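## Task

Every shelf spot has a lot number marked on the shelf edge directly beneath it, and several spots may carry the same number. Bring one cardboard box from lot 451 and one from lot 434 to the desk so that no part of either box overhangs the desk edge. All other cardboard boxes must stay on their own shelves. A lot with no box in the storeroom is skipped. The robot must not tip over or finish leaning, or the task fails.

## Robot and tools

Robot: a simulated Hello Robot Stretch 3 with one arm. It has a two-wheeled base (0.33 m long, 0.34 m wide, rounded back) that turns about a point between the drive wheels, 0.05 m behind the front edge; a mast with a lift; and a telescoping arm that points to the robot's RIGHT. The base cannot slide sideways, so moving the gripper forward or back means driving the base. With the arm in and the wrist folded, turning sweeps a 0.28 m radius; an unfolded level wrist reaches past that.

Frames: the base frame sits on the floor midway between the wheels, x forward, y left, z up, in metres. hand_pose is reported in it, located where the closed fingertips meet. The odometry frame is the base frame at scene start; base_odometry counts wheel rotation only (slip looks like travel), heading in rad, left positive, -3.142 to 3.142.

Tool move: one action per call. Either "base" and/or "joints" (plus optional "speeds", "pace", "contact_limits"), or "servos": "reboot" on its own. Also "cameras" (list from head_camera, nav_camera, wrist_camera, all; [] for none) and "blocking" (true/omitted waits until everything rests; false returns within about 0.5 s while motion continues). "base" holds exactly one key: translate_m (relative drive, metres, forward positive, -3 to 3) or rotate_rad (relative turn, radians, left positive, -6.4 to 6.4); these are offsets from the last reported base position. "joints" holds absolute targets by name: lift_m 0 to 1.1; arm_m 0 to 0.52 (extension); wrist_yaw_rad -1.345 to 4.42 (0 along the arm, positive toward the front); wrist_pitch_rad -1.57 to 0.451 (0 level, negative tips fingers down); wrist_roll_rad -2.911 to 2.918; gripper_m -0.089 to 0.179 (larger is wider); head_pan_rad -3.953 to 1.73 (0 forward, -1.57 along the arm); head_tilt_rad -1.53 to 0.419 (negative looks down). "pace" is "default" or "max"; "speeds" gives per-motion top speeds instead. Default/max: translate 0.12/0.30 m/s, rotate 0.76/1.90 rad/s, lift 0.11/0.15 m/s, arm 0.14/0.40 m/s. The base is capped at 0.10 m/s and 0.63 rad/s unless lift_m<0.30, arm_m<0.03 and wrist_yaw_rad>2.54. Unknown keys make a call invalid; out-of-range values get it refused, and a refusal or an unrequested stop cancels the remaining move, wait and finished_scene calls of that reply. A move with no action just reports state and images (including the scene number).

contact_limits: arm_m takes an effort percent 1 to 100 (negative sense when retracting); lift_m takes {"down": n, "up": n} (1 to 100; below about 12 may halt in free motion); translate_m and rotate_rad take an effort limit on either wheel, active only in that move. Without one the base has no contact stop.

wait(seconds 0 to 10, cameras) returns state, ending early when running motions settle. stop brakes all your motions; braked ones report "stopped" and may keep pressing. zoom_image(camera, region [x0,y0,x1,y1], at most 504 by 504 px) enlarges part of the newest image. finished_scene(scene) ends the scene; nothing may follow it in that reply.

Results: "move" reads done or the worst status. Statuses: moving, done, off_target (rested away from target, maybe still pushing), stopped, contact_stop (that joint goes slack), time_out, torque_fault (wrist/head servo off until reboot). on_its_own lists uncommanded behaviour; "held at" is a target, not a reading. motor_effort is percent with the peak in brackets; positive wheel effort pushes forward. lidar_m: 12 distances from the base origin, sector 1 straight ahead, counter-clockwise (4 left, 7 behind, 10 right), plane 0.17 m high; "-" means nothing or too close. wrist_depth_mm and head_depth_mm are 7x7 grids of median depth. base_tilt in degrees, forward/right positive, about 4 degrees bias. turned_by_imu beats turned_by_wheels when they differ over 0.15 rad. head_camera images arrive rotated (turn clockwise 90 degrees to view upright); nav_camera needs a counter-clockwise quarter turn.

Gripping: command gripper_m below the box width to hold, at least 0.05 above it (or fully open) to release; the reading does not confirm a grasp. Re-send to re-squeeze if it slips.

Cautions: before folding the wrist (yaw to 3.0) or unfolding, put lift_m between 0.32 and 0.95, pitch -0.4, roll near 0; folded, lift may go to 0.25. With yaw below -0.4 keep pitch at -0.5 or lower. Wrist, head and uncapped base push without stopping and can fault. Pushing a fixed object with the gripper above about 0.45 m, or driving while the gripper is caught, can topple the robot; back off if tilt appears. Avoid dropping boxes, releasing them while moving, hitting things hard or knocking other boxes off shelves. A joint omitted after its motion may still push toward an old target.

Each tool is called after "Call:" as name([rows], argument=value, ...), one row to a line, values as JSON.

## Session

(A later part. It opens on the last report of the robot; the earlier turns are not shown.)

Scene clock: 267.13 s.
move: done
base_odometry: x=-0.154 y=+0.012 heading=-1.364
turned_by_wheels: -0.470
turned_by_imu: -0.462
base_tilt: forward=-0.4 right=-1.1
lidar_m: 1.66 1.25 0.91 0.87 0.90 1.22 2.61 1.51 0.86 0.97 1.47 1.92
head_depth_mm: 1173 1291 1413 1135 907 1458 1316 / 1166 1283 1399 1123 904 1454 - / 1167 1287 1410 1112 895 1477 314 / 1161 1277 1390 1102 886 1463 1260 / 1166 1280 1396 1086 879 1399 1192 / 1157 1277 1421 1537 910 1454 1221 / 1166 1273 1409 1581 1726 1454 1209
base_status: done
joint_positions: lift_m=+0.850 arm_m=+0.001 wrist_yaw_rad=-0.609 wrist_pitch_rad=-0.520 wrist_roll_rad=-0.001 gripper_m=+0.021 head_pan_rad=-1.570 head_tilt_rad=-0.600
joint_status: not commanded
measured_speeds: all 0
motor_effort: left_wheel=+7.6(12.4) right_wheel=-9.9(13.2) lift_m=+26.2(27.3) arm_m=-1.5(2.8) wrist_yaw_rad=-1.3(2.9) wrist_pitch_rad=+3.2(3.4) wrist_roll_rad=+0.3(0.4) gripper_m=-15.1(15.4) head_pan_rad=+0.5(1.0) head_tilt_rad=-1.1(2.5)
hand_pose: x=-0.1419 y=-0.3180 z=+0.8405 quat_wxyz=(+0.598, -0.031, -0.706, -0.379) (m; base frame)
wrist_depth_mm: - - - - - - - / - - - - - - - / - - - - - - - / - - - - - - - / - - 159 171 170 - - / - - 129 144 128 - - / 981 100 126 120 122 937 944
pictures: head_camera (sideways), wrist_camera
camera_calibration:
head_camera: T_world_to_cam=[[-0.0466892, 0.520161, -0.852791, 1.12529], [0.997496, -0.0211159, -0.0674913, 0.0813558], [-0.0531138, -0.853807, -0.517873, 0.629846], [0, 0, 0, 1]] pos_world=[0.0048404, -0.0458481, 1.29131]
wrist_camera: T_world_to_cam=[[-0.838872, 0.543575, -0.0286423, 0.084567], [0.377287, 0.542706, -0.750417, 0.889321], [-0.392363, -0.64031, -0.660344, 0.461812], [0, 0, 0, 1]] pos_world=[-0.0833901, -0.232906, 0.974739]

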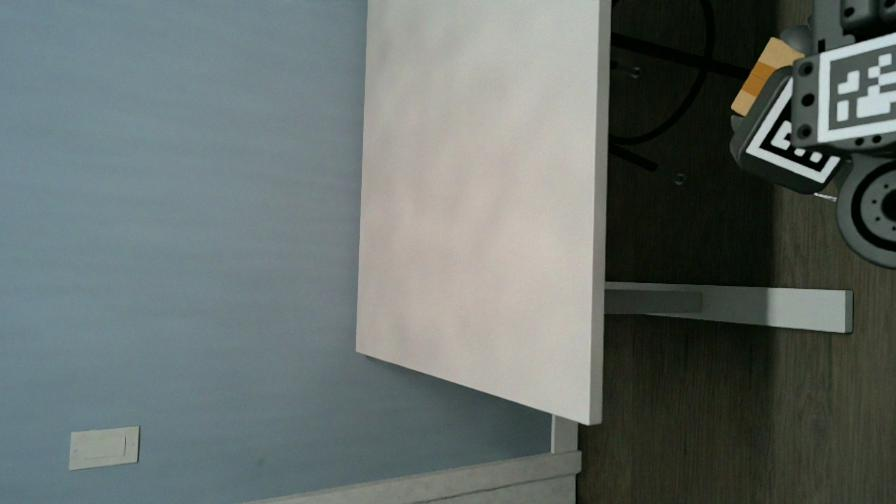

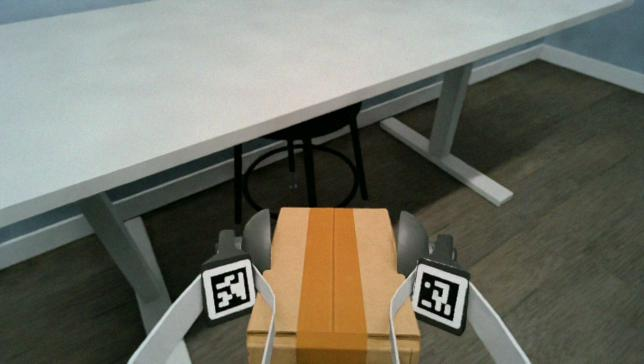

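Call:
move(joints={"arm_m": 0.432}, speeds={"arm_m": 0.2})

Call:
move(joints={"lift_m": 0.79}, cameras=["head_camera"])

Call:
zoom_image(camera="head_camera", region=[450, 60, 650, 260])

Scene clock: 280.50 s.
move: done
base_odometry: x=-0.154 y=+0.012 heading=-1.364
turned_by_wheels: +0.000
turned_by_imu: +0.000
base_tilt: forward=-0.2 right=-1.2
lidar_m: 1.66 1.25 0.91 0.87 0.90 1.22 2.62 1.51 0.86 0.97 1.46 1.92
head_depth_mm: 1169 1285 1417 1137 369 - - / 1165 1283 1402 469 356 1423 1241 / 1169 1285 1377 572 894 1479 1236 / 1170 1277 1398 595 888 1473 1223 / 1169 1278 1395 1089 884 1409 1192 / 1166 1268 1418 1540 908 1452 1213 / 1161 1276 1412 1581 1716 1443 1210
base_status: not commanded
joint_positions: lift_m=+0.850 arm_m=+0.432 wrist_yaw_rad=-0.609 wrist_pitch_rad=-0.520 wrist_roll_rad=-0.001 gripper_m=+0.021 head_pan_rad=-1.570 head_tilt_rad=-0.600
joint_status: all done
measured_speeds: all 0
motor_effort: left_wheel=+8.0(8.7) right_wheel=-10.1(10.8) lift_m=+24.1(25.7) arm_m=+13.1(15.5) wrist_yaw_rad=-1.6(3.5) wrist_pitch_rad=+3.3(3.4) wrist_roll_rad=+0.3(0.5) gripper_m=-14.9(15.6) head_pan_rad=+1.4(1.5) head_tilt_rad=-1.0(2.0)
hand_pose: x=-0.1419 y=-0.7494 z=+0.8404 quat_wxyz=(+0.598, -0.031, -0.706, -0.379) (m; base frame)
wrist_depth_mm: - - - - - - - / - - - - - - - / - - - - - - - / - - - - - - - / - - 153 171 157 - - / - - 129 144 128 - - / - 99 - 120 120 - -
pictures: none

Scene clock: 281.87 s.
move: done
base_odometry: x=-0.154 y=+0.012 heading=-1.364
turned_by_wheels: +0.000
turned_by_imu: +0.000
base_tilt: forward=-0.3 right=-1.2
lidar_m: 1.66 1.25 0.91 0.87 0.90 1.22 2.61 1.51 0.86 0.97 1.46 1.93
head_depth_mm: 1169 1287 1419 1136 907 1116 289 / 1170 1282 1410 1121 408 353 1159 / 1167 1284 1398 595 826 1482 1234 / 1168 1269 1402 628 849 1469 1232 / 1155 1276 1398 1091 879 1403 1191 / 1161 1276 1404 1535 910 1459 1219 / 1160 1272 1407 1581 1717 1447 1209
base_status: not commanded
joint_positions: lift_m=+0.790 arm_m=+0.432 wrist_yaw_rad=-0.609 wrist_pitch_rad=-0.520 wrist_roll_rad=-0.001 gripper_m=+0.021 head_pan_rad=-1.570 head_tilt_rad=-0.600
joint_status: all done
measured_speeds: all 0
motor_effort: left_wheel=+7.6(8.3) right_wheel=-9.7(10.8) lift_m=+25.3(26.9) arm_m=+12.4(13.5) wrist_yaw_rad=-0.7(2.2) wrist_pitch_rad=+3.2(3.3) wrist_roll_rad=+0.2(0.4) gripper_m=-15.4(15.7) head_pan_rad=+1.4(1.8) head_tilt_rad=-1.0(1.6)
hand_pose: x=-0.1419 y=-0.7494 z=+0.7804 quat_wxyz=(+0.598, -0.031, -0.706, -0.379) (m; base frame)
wrist_depth_mm: - - - - - - - / - - - - - - - / - - - - - - - / - - - - - - - / - - 154 171 157 - - / - - 129 144 128 - - / - 99 - 120 120 - -
pictures: head_camera (sideways)
camera_calibration:
head_camera: T_world_to_cam=[[-0.0466892, 0.520161, -0.852791, 1.12529], [0.997496, -0.0211159, -0.0674913, 0.0813558], [-0.0531138, -0.853807, -0.517873, 0.629846], [0, 0, 0, 1]] pos_world=[0.0048404, -0.0458481, 1.29131]

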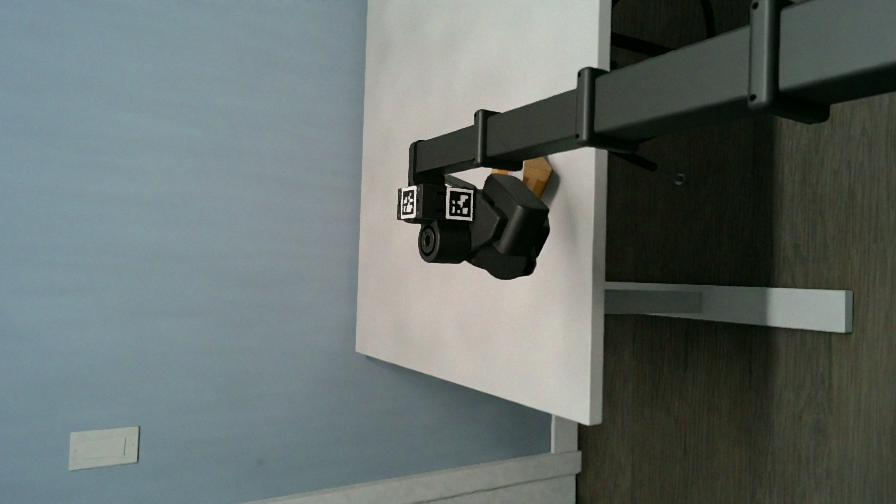

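Scaled by 2.520 from the camera's 896x504 image, which has a finer 1280x720 frame.

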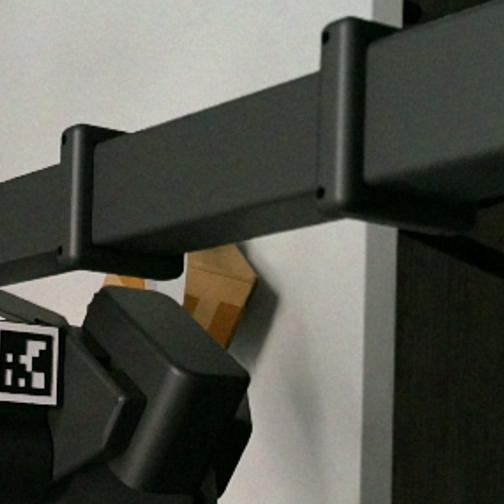

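Call:
move(joints={"lift_m": 0.765}, speeds={"lift_m": 0.04}, contact_limits={"lift_m": {"down": 14}})

Call:
move(joints={"lift_m": 0.757}, speeds={"lift_m": 0.03}, contact_limits={"lift_m": {"down": 14}}, cameras=["wrist_camera"])

Scene clock: 294.87 s.
move: done
base_odometry: x=-0.154 y=+0.012 heading=-1.364
turned_by_wheels: +0.000
turned_by_imu: +0.000
base_tilt: forward=-0.2 right=-1.2
lidar_m: 1.66 1.25 0.91 0.87 0.90 1.22 2.62 1.52 0.86 0.97 1.46 1.92
head_depth_mm: 1172 1290 1413 1134 910 1463 306 / 1171 1276 1403 1126 472 371 323 / 1162 1285 1398 623 803 1479 1230 / 1168 1280 1399 1049 820 1471 1229 / 1161 1283 1397 1085 879 1401 1192 / 1163 1276 1412 1531 910 1449 1218 / 1161 1269 1414 1578 1713 1442 1213
base_status: not commanded
joint_positions: lift_m=+0.765 arm_m=+0.432 wrist_yaw_rad=-0.609 wrist_pitch_rad=-0.500 wrist_roll_rad=-0.001 gripper_m=+0.021 head_pan_rad=-1.570 head_tilt_rad=-0.600
joint_status: all done
measured_speeds: all 0
motor_effort: left_wheel=+7.7(8.2) right_wheel=-9.7(10.5) lift_m=+21.0(31.6) arm_m=+10.5(11.2) wrist_yaw_rad=-1.5(2.9) wrist_pitch_rad=-0.5(3.4) wrist_roll_rad=+0.2(0.4) gripper_m=-15.2(15.7) head_pan_rad=+1.5(2.0) head_tilt_rad=-0.8(1.0)
contact_limits: lift_m down 14 (down: maximum 72; up: maximum 65)
hand_pose: x=-0.1436 y=-0.7519 z=+0.7597 quat_wxyz=(+0.601, -0.038, -0.706, -0.373) (m; base frame)
wrist_depth_mm: - - - - - - - / - - - - - - - / - - - - - - - / - - - 179 - - - / - - 152 158 153 - - / - - 129 141 128 - - / - 99 - 122 122 - -
pictures: none

Scene clock: 295.57 s.
move: done
base_odometry: x=-0.154 y=+0.012 heading=-1.364
turned_by_wheels: +0.000
turned_by_imu: +0.000
base_tilt: forward=-0.4 right=-1.3
lidar_m: 1.66 1.25 0.91 0.87 0.90 1.22 2.61 1.51 0.86 0.97 1.46 1.92
head_depth_mm: 1172 1287 1401 1136 908 1459 310 / 1163 1286 1402 1124 502 380 317 / 1165 1283 1403 627 801 1442 1236 / 1163 1275 1396 1052 820 1474 1227 / 1167 1272 1388 1090 881 1405 1190 / 1163 1276 1408 1528 911 1468 1214 / 1160 1279 1401 1577 1728 1442 1210
base_status: not commanded
joint_positions: lift_m=+0.757 arm_m=+0.432 wrist_yaw_rad=-0.609 wrist_pitch_rad=-0.466 wrist_roll_rad=-0.001 gripper_m=+0.021 head_pan_rad=-1.570 head_tilt_rad=-0.600
joint_status: all done
measured_speeds: all 0
motor_effort: left_wheel=+7.7(8.0) right_wheel=-9.5(10.1) lift_m=+16.3(20.5) arm_m=+10.2(10.8) wrist_yaw_rad=-0.4(2.7) wrist_pitch_rad=-6.7(7.2) wrist_roll_rad=+0.0(0.5) gripper_m=-14.8(15.6) head_pan_rad=+1.3(1.8) head_tilt_rad=+0.0(1.1)
contact_limits: lift_m down 14 (down: maximum 72; up: maximum 65)
hand_pose: x=-0.1463 y=-0.7558 z=+0.7591 quat_wxyz=(+0.608, -0.050, -0.705, -0.362) (m; base frame)
wrist_depth_mm: - - - - - - - / - - - - - - - / - - - - - - - / - - - 182 - - - / - - 153 159 149 - - / - - 129 141 128 - - / - 99 - 121 122 - -
pictures: wrist_camera
camera_calibration:
wrist_camera: T_world_to_cam=[[-0.839757, 0.542304, -0.0267417, 0.313902], [0.353358, 0.508453, -0.785248, 1.06457], [-0.412246, -0.668867, -0.618604, 0.0699218], [0, 0, 0, 1]] pos_world=[-0.083749, -0.664747, 0.887602]

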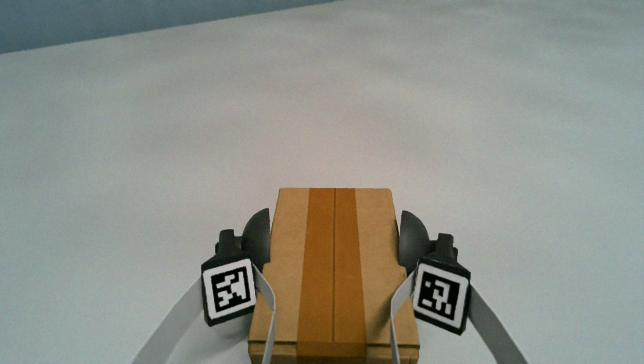

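Call:
move(joints={"lift_m": 0.763})

Call:
move(joints={"gripper_m": 0.179}, cameras=["wrist_camera"])

Scene clock: 302.53 s.
move: done
base_odometry: x=-0.154 y=+0.012 heading=-1.364
turned_by_wheels: +0.000
turned_by_imu: +0.000
base_tilt: forward=-0.2 right=-1.3
lidar_m: 1.66 1.25 0.91 0.87 0.89 1.22 2.61 1.51 0.86 0.97 1.46 1.92
head_depth_mm: 1172 1300 1416 1135 910 1460 301 / 1174 1280 1401 1120 475 373 317 / 1164 1281 1407 622 802 1475 1233 / 1165 1277 1400 1045 820 1470 1231 / 1161 1276 1393 1091 878 1406 1195 / 1158 1273 1422 1535 912 1457 1216 / 1157 1276 1417 1582 1715 1439 1212
base_status: not commanded
joint_positions: lift_m=+0.763 arm_m=+0.432 wrist_yaw_rad=-0.609 wrist_pitch_rad=-0.488 wrist_roll_rad=-0.001 gripper_m=+0.021 head_pan_rad=-1.570 head_tilt_rad=-0.600
joint_status: all done
measured_speeds: all 0
motor_effort: left_wheel=+6.8(7.7) right_wheel=-8.6(9.9) lift_m=+28.0(29.8) arm_m=+8.6(9.2) wrist_yaw_rad=-0.9(2.4) wrist_pitch_rad=-2.5(6.8) wrist_roll_rad=+0.2(0.3) gripper_m=-15.2(15.6) head_pan_rad=+1.7(2.1) head_tilt_rad=-0.3(0.8)
hand_pose: x=-0.1445 y=-0.7532 z=+0.7602 quat_wxyz=(+0.604, -0.042, -0.705, -0.369) (m; base frame)
wrist_depth_mm: - - - - - - - / - - - - - - - / - - - - - - - / - - - 180 - - - / - - 153 158 153 - - / - - 129 141 128 - - / - 99 - 122 122 - -
pictures: none

Scene clock: 304.67 s.
move: done
base_odometry: x=-0.154 y=+0.012 heading=-1.364
turned_by_wheels: +0.000
turned_by_imu: +0.000
base_tilt: forward=-0.3 right=-1.2
lidar_m: 1.66 1.25 0.91 0.87 0.90 1.22 2.61 1.51 0.86 0.97 1.46 1.92
head_depth_mm: 1169 1285 1420 1131 908 1446 302 / 1172 1287 1401 1120 474 375 317 / 1161 1284 1405 623 799 1470 1237 / 1159 1279 1391 1046 820 1471 1227 / 1166 1271 1397 1085 881 1405 1191 / 1155 1273 1416 1532 910 1445 1214 / 1164 1270 1405 1581 1715 1450 1215
base_status: not commanded
joint_positions: lift_m=+0.763 arm_m=+0.432 wrist_yaw_rad=-0.609 wrist_pitch_rad=-0.511 wrist_roll_rad=-0.001 gripper_m=+0.179 head_pan_rad=-1.570 head_tilt_rad=-0.600
joint_status: all done
measured_speeds: all 0
motor_effort: left_wheel=+7.0(7.4) right_wheel=-8.1(8.9) lift_m=+23.3(28.5) arm_m=+7.7(8.9) wrist_yaw_rad=-1.9(2.8) wrist_pitch_rad=+1.6(2.6) wrist_roll_rad=+0.2(0.4) gripper_m=+0.3(84.8) head_pan_rad=+1.7(2.1) head_tilt_rad=-0.2(1.1)
hand_pose: x=-0.1426 y=-0.7505 z=+0.7554 quat_wxyz=(+0.599, -0.034, -0.706, -0.376) (m; base frame)
wrist_depth_mm: - - - - - - - / - - - - - - - / - - - - - - - / - - - 172 - - - / - 142 - 156 150 - - / - 126 - 136 128 - - / - - 123 122 121 - 105
pictures: wrist_camera
camera_calibration:
wrist_camera: T_world_to_cam=[[-0.839035, 0.54334, -0.0283233, 0.316119], [0.373303, 0.537027, -0.75647, 1.06026], [-0.39581, -0.645278, -0.653415, 0.118948], [0, 0, 0, 1]] pos_world=[-0.0834831, -0.664396, 0.888733]

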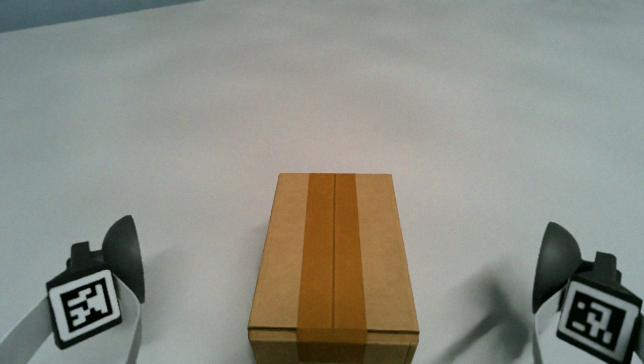

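Call:
move(joints={"lift_m": 0.87}, pace="max")

Call:
move(joints={"arm_m": 0.0, "wrist_yaw_rad": 0.0}, pace="max")

Call:
move(joints={"wrist_pitch_rad": -0.4, "wrist_yaw_rad": 3.0, "gripper_m": 0.03}, pace="max", cameras=["head_camera"])

Scene clock: 320.70 s.
move: done
base_odometry: x=-0.154 y=+0.012 heading=-1.364
turned_by_wheels: +0.000
turned_by_imu: +0.000
base_tilt: forward=-0.2 right=-1.2
lidar_m: 1.66 1.25 0.91 0.87 0.90 1.22 2.61 1.51 0.86 0.96 1.47 1.92
head_depth_mm: 1179 1283 1408 1134 314 - 1214 / 1172 1286 1390 429 342 1437 1242 / 1167 1281 1357 660 857 1476 1240 / 1167 1275 1383 612 882 1465 1233 / 1160 1274 1391 1088 879 1406 1197 / 1160 1277 1414 1539 910 1456 1216 / 1155 1272 1415 1570 1718 1440 1208
base_status: not commanded
joint_positions: lift_m=+0.870 arm_m=+0.432 wrist_yaw_rad=-0.609 wrist_pitch_rad=-0.512 wrist_roll_rad=-0.001 gripper_m=+0.179 head_pan_rad=-1.570 head_tilt_rad=-0.600
joint_status: all done
measured_speeds: all 0
motor_effort: left_wheel=+6.7(7.1) right_wheel=-8.3(8.8) lift_m=+30.9(32.9) arm_m=+4.9(6.6) wrist_yaw_rad=-2.2(2.6) wrist_pitch_rad=+1.8(1.8) wrist_roll_rad=+0.3(0.4) gripper_m=+1.1(1.1) head_pan_rad=+2.2(2.4) head_tilt_rad=+1.2(1.5)
hand_pose: x=-0.1426 y=-0.7504 z=+0.8622 quat_wxyz=(+0.599, -0.034, -0.706, -0.376) (m; base frame)
wrist_depth_mm: - - - - - - - / - - - - - - - / - - - - - - - / - - - - - - - / - 142 - - - - - / - 126 - 246 - - - / - - - 224 - - 105
pictures: none

Scene clock: 323.07 s.
move: done
base_odometry: x=-0.154 y=+0.012 heading=-1.364
turned_by_wheels: +0.000
turned_by_imu: +0.000
base_tilt: forward=-0.3 right=-1.2
lidar_m: 1.66 1.25 0.91 0.87 0.90 1.22 2.62 1.51 0.86 0.97 1.46 1.92
head_depth_mm: 1166 1286 1417 1136 905 1462 - / 1170 1282 1410 1124 900 1481 - / 1164 1280 1404 1108 857 1443 399 / 1169 1277 1399 1101 887 305 300 / 1161 1282 1400 1085 881 1383 1171 / 1160 1279 1415 1543 912 1456 1223 / 1158 1268 1407 1574 1711 1449 1221
base_status: not commanded
joint_positions: lift_m=+0.870 arm_m=+0.001 wrist_yaw_rad=-0.003 wrist_pitch_rad=-0.513 wrist_roll_rad=-0.001 gripper_m=+0.179 head_pan_rad=-1.570 head_tilt_rad=-0.600
joint_status: all done
measured_speeds: all 0
motor_effort: left_wheel=+7.0(7.4) right_wheel=-7.6(9.0) lift_m=+24.2(31.4) arm_m=-13.3(13.9) wrist_yaw_rad=+2.4(6.1) wrist_pitch_rad=+2.0(2.1) wrist_roll_rad=+0.4(0.4) gripper_m=+0.7(1.2) head_pan_rad=+2.2(2.6) head_tilt_rad=+1.4(1.6)
hand_pose: x=-0.0221 y=-0.3570 z=+0.8619 quat_wxyz=(+0.684, +0.179, -0.684, -0.181) (m; base frame)
wrist_depth_mm: - - - - - - - / - - - - 506 - - / - - - - - - - / - - - - - - - / - - - - - - - / 123 - - - - - - / 966 970 - 969 975 957 105
pictures: none

Scene clock: 325.10 s.
move: done
base_odometry: x=-0.154 y=+0.012 heading=-1.364
turned_by_wheels: +0.000
turned_by_imu: +0.000
base_tilt: forward=-0.3 right=-1.2
lidar_m: 1.66 1.24 0.91 0.87 0.90 1.22 2.61 1.51 0.86 0.97 1.47 1.92
head_depth_mm: 1175 1286 1416 1131 910 1450 - / 1163 1283 1398 1124 904 1486 - / 1167 1286 1400 1111 859 1477 1289 / 1172 1274 1401 1098 888 1466 1313 / 1161 1280 1393 1087 882 1408 - / 1163 1276 1417 1534 910 1449 1246 / 1164 1275 1410 1584 1730 1452 1208
base_status: not commanded
joint_positions: lift_m=+0.870 arm_m=+0.001 wrist_yaw_rad=+2.997 wrist_pitch_rad=-0.420 wrist_roll_rad=-0.001 gripper_m=+0.030 head_pan_rad=-1.570 head_tilt_rad=-0.600
joint_status: all done
measured_speeds: all 0
motor_effort: left_wheel=+6.8(7.4) right_wheel=-8.5(9.1) lift_m=+26.8(26.8) arm_m=-7.8(13.4) wrist_yaw_rad=+2.4(6.8) wrist_pitch_rad=+3.2(6.5) wrist_roll_rad=+0.0(0.4) gripper_m=+0.7(82.7) head_pan_rad=+2.1(2.7) head_tilt_rad=+1.6(1.8)
hand_pose: x=+0.0111 y=+0.0762 z=+0.8822 quat_wxyz=(+0.197, +0.700, +0.097, +0.680) (m; base frame)
wrist_depth_mm: - 137 - - - - - / 844 148 - - 959 - - / 929 161 193 - - - - / - 183 - - - - - / - - 207 - - - - / - - 130 146 130 - - / - - 265 - - - -
pictures: head_camera (sideways)
camera_calibration:
head_camera: T_world_to_cam=[[-0.0466892, 0.520161, -0.852791, 1.12529], [0.997496, -0.0211159, -0.0674913, 0.0813558], [-0.0531138, -0.853807, -0.517873, 0.629846], [0, 0, 0, 1]] pos_world=[0.0048404, -0.0458481, 1.29131]

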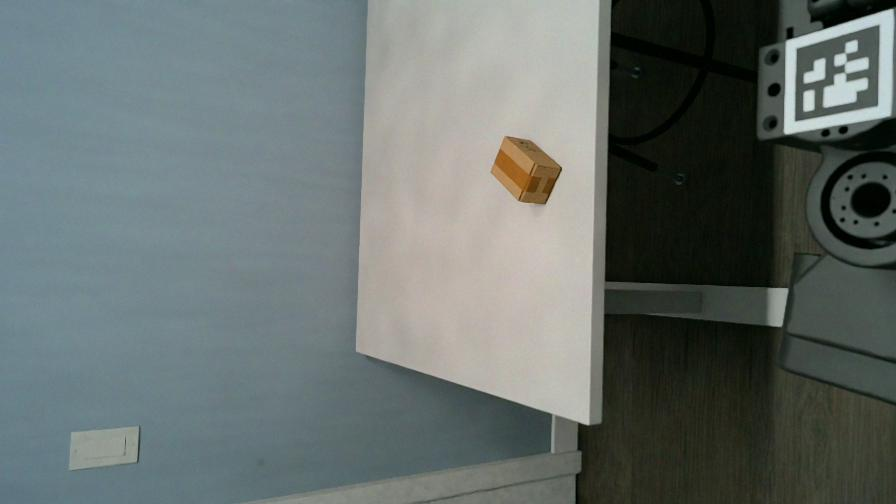

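Call:
move(joints={"lift_m": 0.28, "head_tilt_rad": -0.45}, pace="max")

Call:
move(base={"translate_m": -2.08}, pace="max")

Call:
move(base={"rotate_rad": 1.571}, pace="max")

Scene clock: 349.23 s.
move: done
base_odometry: x=-0.154 y=+0.012 heading=-1.364
turned_by_wheels: +0.000
turned_by_imu: +0.000
base_tilt: forward=-0.3 right=-1.2
lidar_m: 1.66 1.25 0.91 0.87 0.90 1.22 2.61 1.51 0.86 0.97 1.46 1.92
head_depth_mm: 1184 1273 1373 1455 1034 864 1310 / 1192 1271 1367 1438 1024 861 1326 / 1182 1265 1366 1433 1014 839 1364 / 1183 1261 1363 1430 1006 849 1358 / 1176 1261 1356 1421 998 841 1308 / 1174 1256 1351 1466 1548 837 1345 / 1166 1261 1347 1471 1584 1653 1331
base_status: not commanded
joint_positions: lift_m=+0.280 arm_m=+0.001 wrist_yaw_rad=+2.997 wrist_pitch_rad=-0.419 wrist_roll_rad=-0.001 gripper_m=+0.030 head_pan_rad=-1.570 head_tilt_rad=-0.448
joint_status: all done
measured_speeds: all 0
motor_effort: left_wheel=+6.8(7.2) right_wheel=-8.0(9.0) lift_m=+26.2(28.8) arm_m=+7.8(8.3) wrist_yaw_rad=+2.4(3.6) wrist_pitch_rad=+3.0(3.2) wrist_roll_rad=+0.0(0.4) gripper_m=+0.3(0.9) head_pan_rad=+2.6(3.5) head_tilt_rad=-2.3(5.2)
hand_pose: x=+0.0111 y=+0.0764 z=+0.2925 quat_wxyz=(+0.197, +0.700, +0.097, +0.680) (m; base frame)
wrist_depth_mm: - 137 - - - - - / 836 147 - - 940 - - / 875 162 822 894 890 878 863 / 735 186 657 710 716 699 689 / 594 574 206 570 579 579 574 / 505 509 130 149 130 491 491 / 278 278 256 269 411 432 430
pictures: none

Scene clock: 357.60 s.
move: done
base_odometry: x=-0.580 y=+2.047 heading=-1.364
turned_by_wheels: +0.000
turned_by_imu: -0.003
base_tilt: forward=-0.4 right=-1.2
lidar_m: 3.43 1.21 0.96 2.28 0.80 0.58 0.55 0.57 0.77 1.44 1.31 1.66
head_depth_mm: 1209 1299 1381 1450 1410 1399 1315 / 1209 1299 1402 1517 1664 1698 1365 / 1206 1297 1394 1519 1669 1697 1360 / 1203 1284 1394 1504 1662 1687 1348 / 1196 1282 1390 1506 1653 1678 1339 / 1200 1283 1382 1504 1648 1660 1342 / 1200 1282 1373 1499 1645 1656 1335
base_status: done
joint_positions: lift_m=+0.280 arm_m=+0.001 wrist_yaw_rad=+2.997 wrist_pitch_rad=-0.419 wrist_roll_rad=-0.001 gripper_m=+0.030 head_pan_rad=-1.570 head_tilt_rad=-0.450
joint_status: not commanded
measured_speeds: all 0
motor_effort: left_wheel=+1.9(10.9) right_wheel=-8.5(18.3) lift_m=+25.5(31.0) arm_m=+12.7(13.4) wrist_yaw_rad=+2.1(3.4) wrist_pitch_rad=+3.0(3.2) wrist_roll_rad=+0.3(0.4) gripper_m=+0.4(1.0) head_pan_rad=+2.9(3.9) head_tilt_rad=-4.7(5.3)
hand_pose: x=+0.0110 y=+0.0764 z=+0.2925 quat_wxyz=(+0.197, +0.700, +0.097, +0.680) (m; base frame)
wrist_depth_mm: - 137 - - - 862 - / - 147 - - - 952 - / 803 162 837 892 884 874 862 / 724 186 652 713 701 707 698 / 600 578 206 567 581 573 574 / 508 502 129 148 130 491 491 / 280 279 256 267 411 430 427
pictures: none

Scene clock: 359.73 s.
move: done
base_odometry: x=-0.580 y=+2.047 heading=+0.206
turned_by_wheels: +1.571
turned_by_imu: +1.540
base_tilt: forward=-0.3 right=-1.3
lidar_m: 2.30 0.81 0.58 0.55 0.57 0.76 1.45 1.31 1.66 3.70 1.24 0.96
head_depth_mm: 3515 3588 3461 2292 2172 1713 1371 / 3470 3757 - 3318 2269 1693 1371 / 3479 3711 - 3344 2248 1676 1361 / 3450 3637 - 3275 2233 1675 1352 / 3452 3712 - 3204 2211 1662 1341 / 3372 3585 3873 3248 2193 1666 1336 / 2730 2749 2797 2802 2163 1649 1334
base_status: done
joint_positions: lift_m=+0.280 arm_m=+0.001 wrist_yaw_rad=+2.997 wrist_pitch_rad=-0.419 wrist_roll_rad=-0.001 gripper_m=+0.030 head_pan_rad=-1.570 head_tilt_rad=-0.451
joint_status: not commanded
measured_speeds: all 0
motor_effort: left_wheel=-6.5(14.8) right_wheel=+7.8(15.0) lift_m=+27.1(28.1) arm_m=+1.5(13.1) wrist_yaw_rad=+2.0(2.8) wrist_pitch_rad=+3.1(3.1) wrist_roll_rad=+0.3(0.4) gripper_m=+0.2(1.0) head_pan_rad=+3.2(3.9) head_tilt_rad=-2.8(4.8)
hand_pose: x=+0.0110 y=+0.0764 z=+0.2925 quat_wxyz=(+0.197, +0.700, +0.097, +0.680) (m; base frame)
wrist_depth_mm: 498 137 536 547 580 595 613 / 550 148 572 598 622 635 - / 586 162 608 634 - - - / - 179 189 681 683 697 683 / 601 572 206 563 577 586 569 / 511 507 130 148 130 498 490 / 280 279 257 268 412 429 433
pictures: none

Call:
move(base={"translate_m": 1.86}, joints={"head_tilt_rad": -0.6}, pace="max")

Call:
move(base={"rotate_rad": -1.571}, pace="max")

Call:
move(base={"translate_m": 0.95}, pace="max", cameras=["head_camera", "nav_camera"])

Scene clock: 375.97 s.
move: done
base_odometry: x=+1.241 y=+2.428 heading=+0.206
turned_by_wheels: +0.000
turned_by_imu: +0.001
base_tilt: forward=-0.2 right=-1.2
lidar_m: 0.46 0.47 0.63 0.61 0.63 0.84 2.15 0.69 1.38 2.05 0.67 0.48
head_depth_mm: 1838 1948 1385 1460 1632 1431 1234 / 2504 2082 2201 2269 1751 1492 1246 / 3383 3596 3222 2496 1839 1491 1238 / 3410 3658 3718 2439 1828 1478 1227 / 3457 3762 3634 2420 1821 1460 1223 / 2385 2422 2455 2220 1794 1457 1214 / 1501 1517 1522 1529 1551 1409 1210
base_status: done
joint_positions: lift_m=+0.280 arm_m=+0.001 wrist_yaw_rad=+2.997 wrist_pitch_rad=-0.419 wrist_roll_rad=-0.001 gripper_m=+0.030 head_pan_rad=-1.570 head_tilt_rad=-0.600
joint_status: all done
measured_speeds: all 0
motor_effort: left_wheel=-1.3(13.5) right_wheel=+8.7(13.8) lift_m=+25.2(31.4) arm_m=-10.8(13.6) wrist_yaw_rad=+2.3(3.0) wrist_pitch_rad=+3.0(3.2) wrist_roll_rad=+0.1(0.4) gripper_m=-0.2(0.9) head_pan_rad=+3.1(3.9) head_tilt_rad=+3.6(10.7)
hand_pose: x=+0.0110 y=+0.0764 z=+0.2925 quat_wxyz=(+0.197, +0.700, +0.097, +0.680) (m; base frame)
wrist_depth_mm: 554 137 592 613 623 632 503 / 599 148 616 - - 707 488 / - 162 171 - - 745 499 / 693 184 219 704 702 672 504 / 591 571 206 573 585 578 520 / 511 504 130 149 130 489 480 / 278 279 255 268 413 432 431
pictures: none

Scene clock: 378.10 s.
move: done
base_odometry: x=+1.241 y=+2.428 heading=-1.364
turned_by_wheels: -1.571
turned_by_imu: -1.541
base_tilt: forward=-0.2 right=-1.1
lidar_m: 1.87 0.66 0.48 0.46 0.48 0.64 0.62 0.64 0.86 2.28 0.68 1.39
head_depth_mm: 1687 1641 1613 1600 1578 1449 1248 / 2464 2371 2310 2206 1863 1489 1237 / 2731 2997 3256 2498 1851 1473 1241 / 2713 3006 3199 2472 1836 1467 1224 / 2711 3001 3192 2414 1812 1470 1219 / 2695 3011 3168 2416 1816 1454 1220 / 2710 2870 3139 2370 1682 1337 1184
base_status: done
joint_positions: lift_m=+0.280 arm_m=+0.001 wrist_yaw_rad=+2.997 wrist_pitch_rad=-0.419 wrist_roll_rad=-0.001 gripper_m=+0.030 head_pan_rad=-1.570 head_tilt_rad=-0.599
joint_status: not commanded
measured_speeds: all 0
motor_effort: left_wheel=+6.8(14.9) right_wheel=-8.3(15.3) lift_m=+24.8(25.8) arm_m=-12.9(13.2) wrist_yaw_rad=+2.1(3.4) wrist_pitch_rad=+3.0(3.2) wrist_roll_rad=+0.2(0.4) gripper_m=+0.4(1.0) head_pan_rad=+3.1(3.6) head_tilt_rad=+2.4(4.0)
hand_pose: x=+0.0110 y=+0.0764 z=+0.2925 quat_wxyz=(+0.197, +0.700, +0.097, +0.680) (m; base frame)
wrist_depth_mm: 424 137 450 462 479 490 509 / 462 148 488 506 527 531 546 / 506 162 521 537 - - - / 546 179 188 - - 645 659 / 576 550 206 567 577 577 575 / 505 509 130 149 130 493 491 / 279 278 258 267 412 429 427
pictures: none

Scene clock: 382.63 s.
move: done
base_odometry: x=+1.435 y=+1.499 heading=-1.364
turned_by_wheels: +0.000
turned_by_imu: +0.001
base_tilt: forward=-0.3 right=-1.1
lidar_m: 1.93 0.68 0.49 0.47 0.49 0.66 1.55 1.61 0.74 0.99 0.63 1.38
head_depth_mm: 808 888 929 636 1110 888 1149 / 803 884 914 630 1104 883 1170 / 804 886 897 623 1099 874 1162 / 804 878 883 649 1090 872 1158 / 801 882 874 641 1076 863 1145 / 799 876 858 634 1071 858 1146 / 798 876 849 626 1001 855 1094
base_status: done
joint_positions: lift_m=+0.280 arm_m=+0.001 wrist_yaw_rad=+2.998 wrist_pitch_rad=-0.419 wrist_roll_rad=-0.001 gripper_m=+0.030 head_pan_rad=-1.570 head_tilt_rad=-0.599
joint_status: not commanded
measured_speeds: all 0
motor_effort: left_wheel=+5.5(14.2) right_wheel=+1.2(13.6) lift_m=+26.5(26.9) arm_m=-10.7(13.1) wrist_yaw_rad=+1.8(3.0) wrist_pitch_rad=+3.0(3.2) wrist_roll_rad=+0.3(0.4) gripper_m=+0.8(1.1) head_pan_rad=+2.9(3.7) head_tilt_rad=+1.0(3.3)
hand_pose: x=+0.0110 y=+0.0764 z=+0.2925 quat_wxyz=(+0.197, +0.700, +0.097, +0.680) (m; base frame)
wrist_depth_mm: 438 137 464 475 491 506 520 / 476 148 501 517 535 540 - / 521 162 194 - - - - / - 178 188 - - 655 660 / 582 560 206 563 581 575 573 / 507 508 129 148 130 495 492 / 280 280 256 266 411 432 431
pictures: head_camera (sideways), nav_camera (sideways)
camera_calibration:
head_camera: T_world_to_cam=[[-0.0467683, 0.519588, -0.853136, 1.1258], [0.997498, -0.0210358, -0.0674936, 0.0813691], [-0.0530153, -0.854158, -0.517304, 0.629145], [0, 0, 0, 1]] pos_world=[0.00484044, -0.0458507, 1.29141]
nav_camera: T_world_to_cam=[[0.0175192, -0.54216, 0.840093, -1.05012], [-0.999788, -0.0185704, 0.0088649, 0.0447852], [0.0107946, -0.84007, -0.542371, 0.659054], [0, 0, 0, 1]] pos_world=[0.0560587, -0.0148519, 1.23926]

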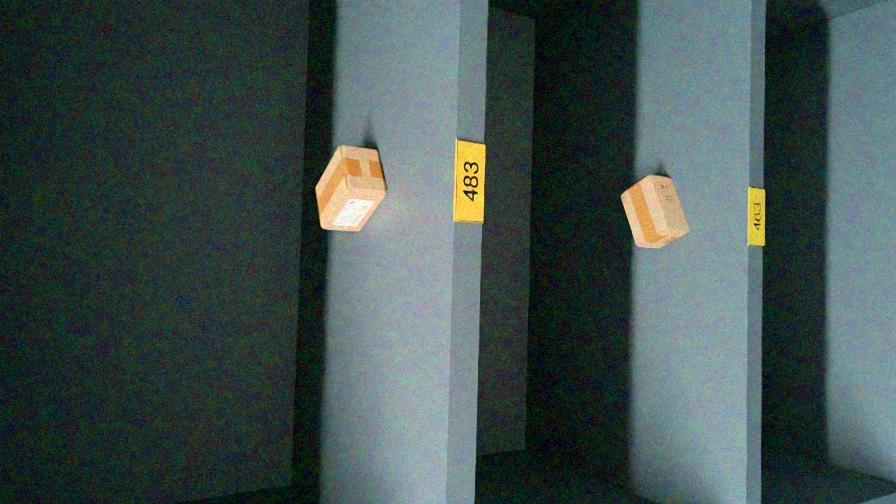

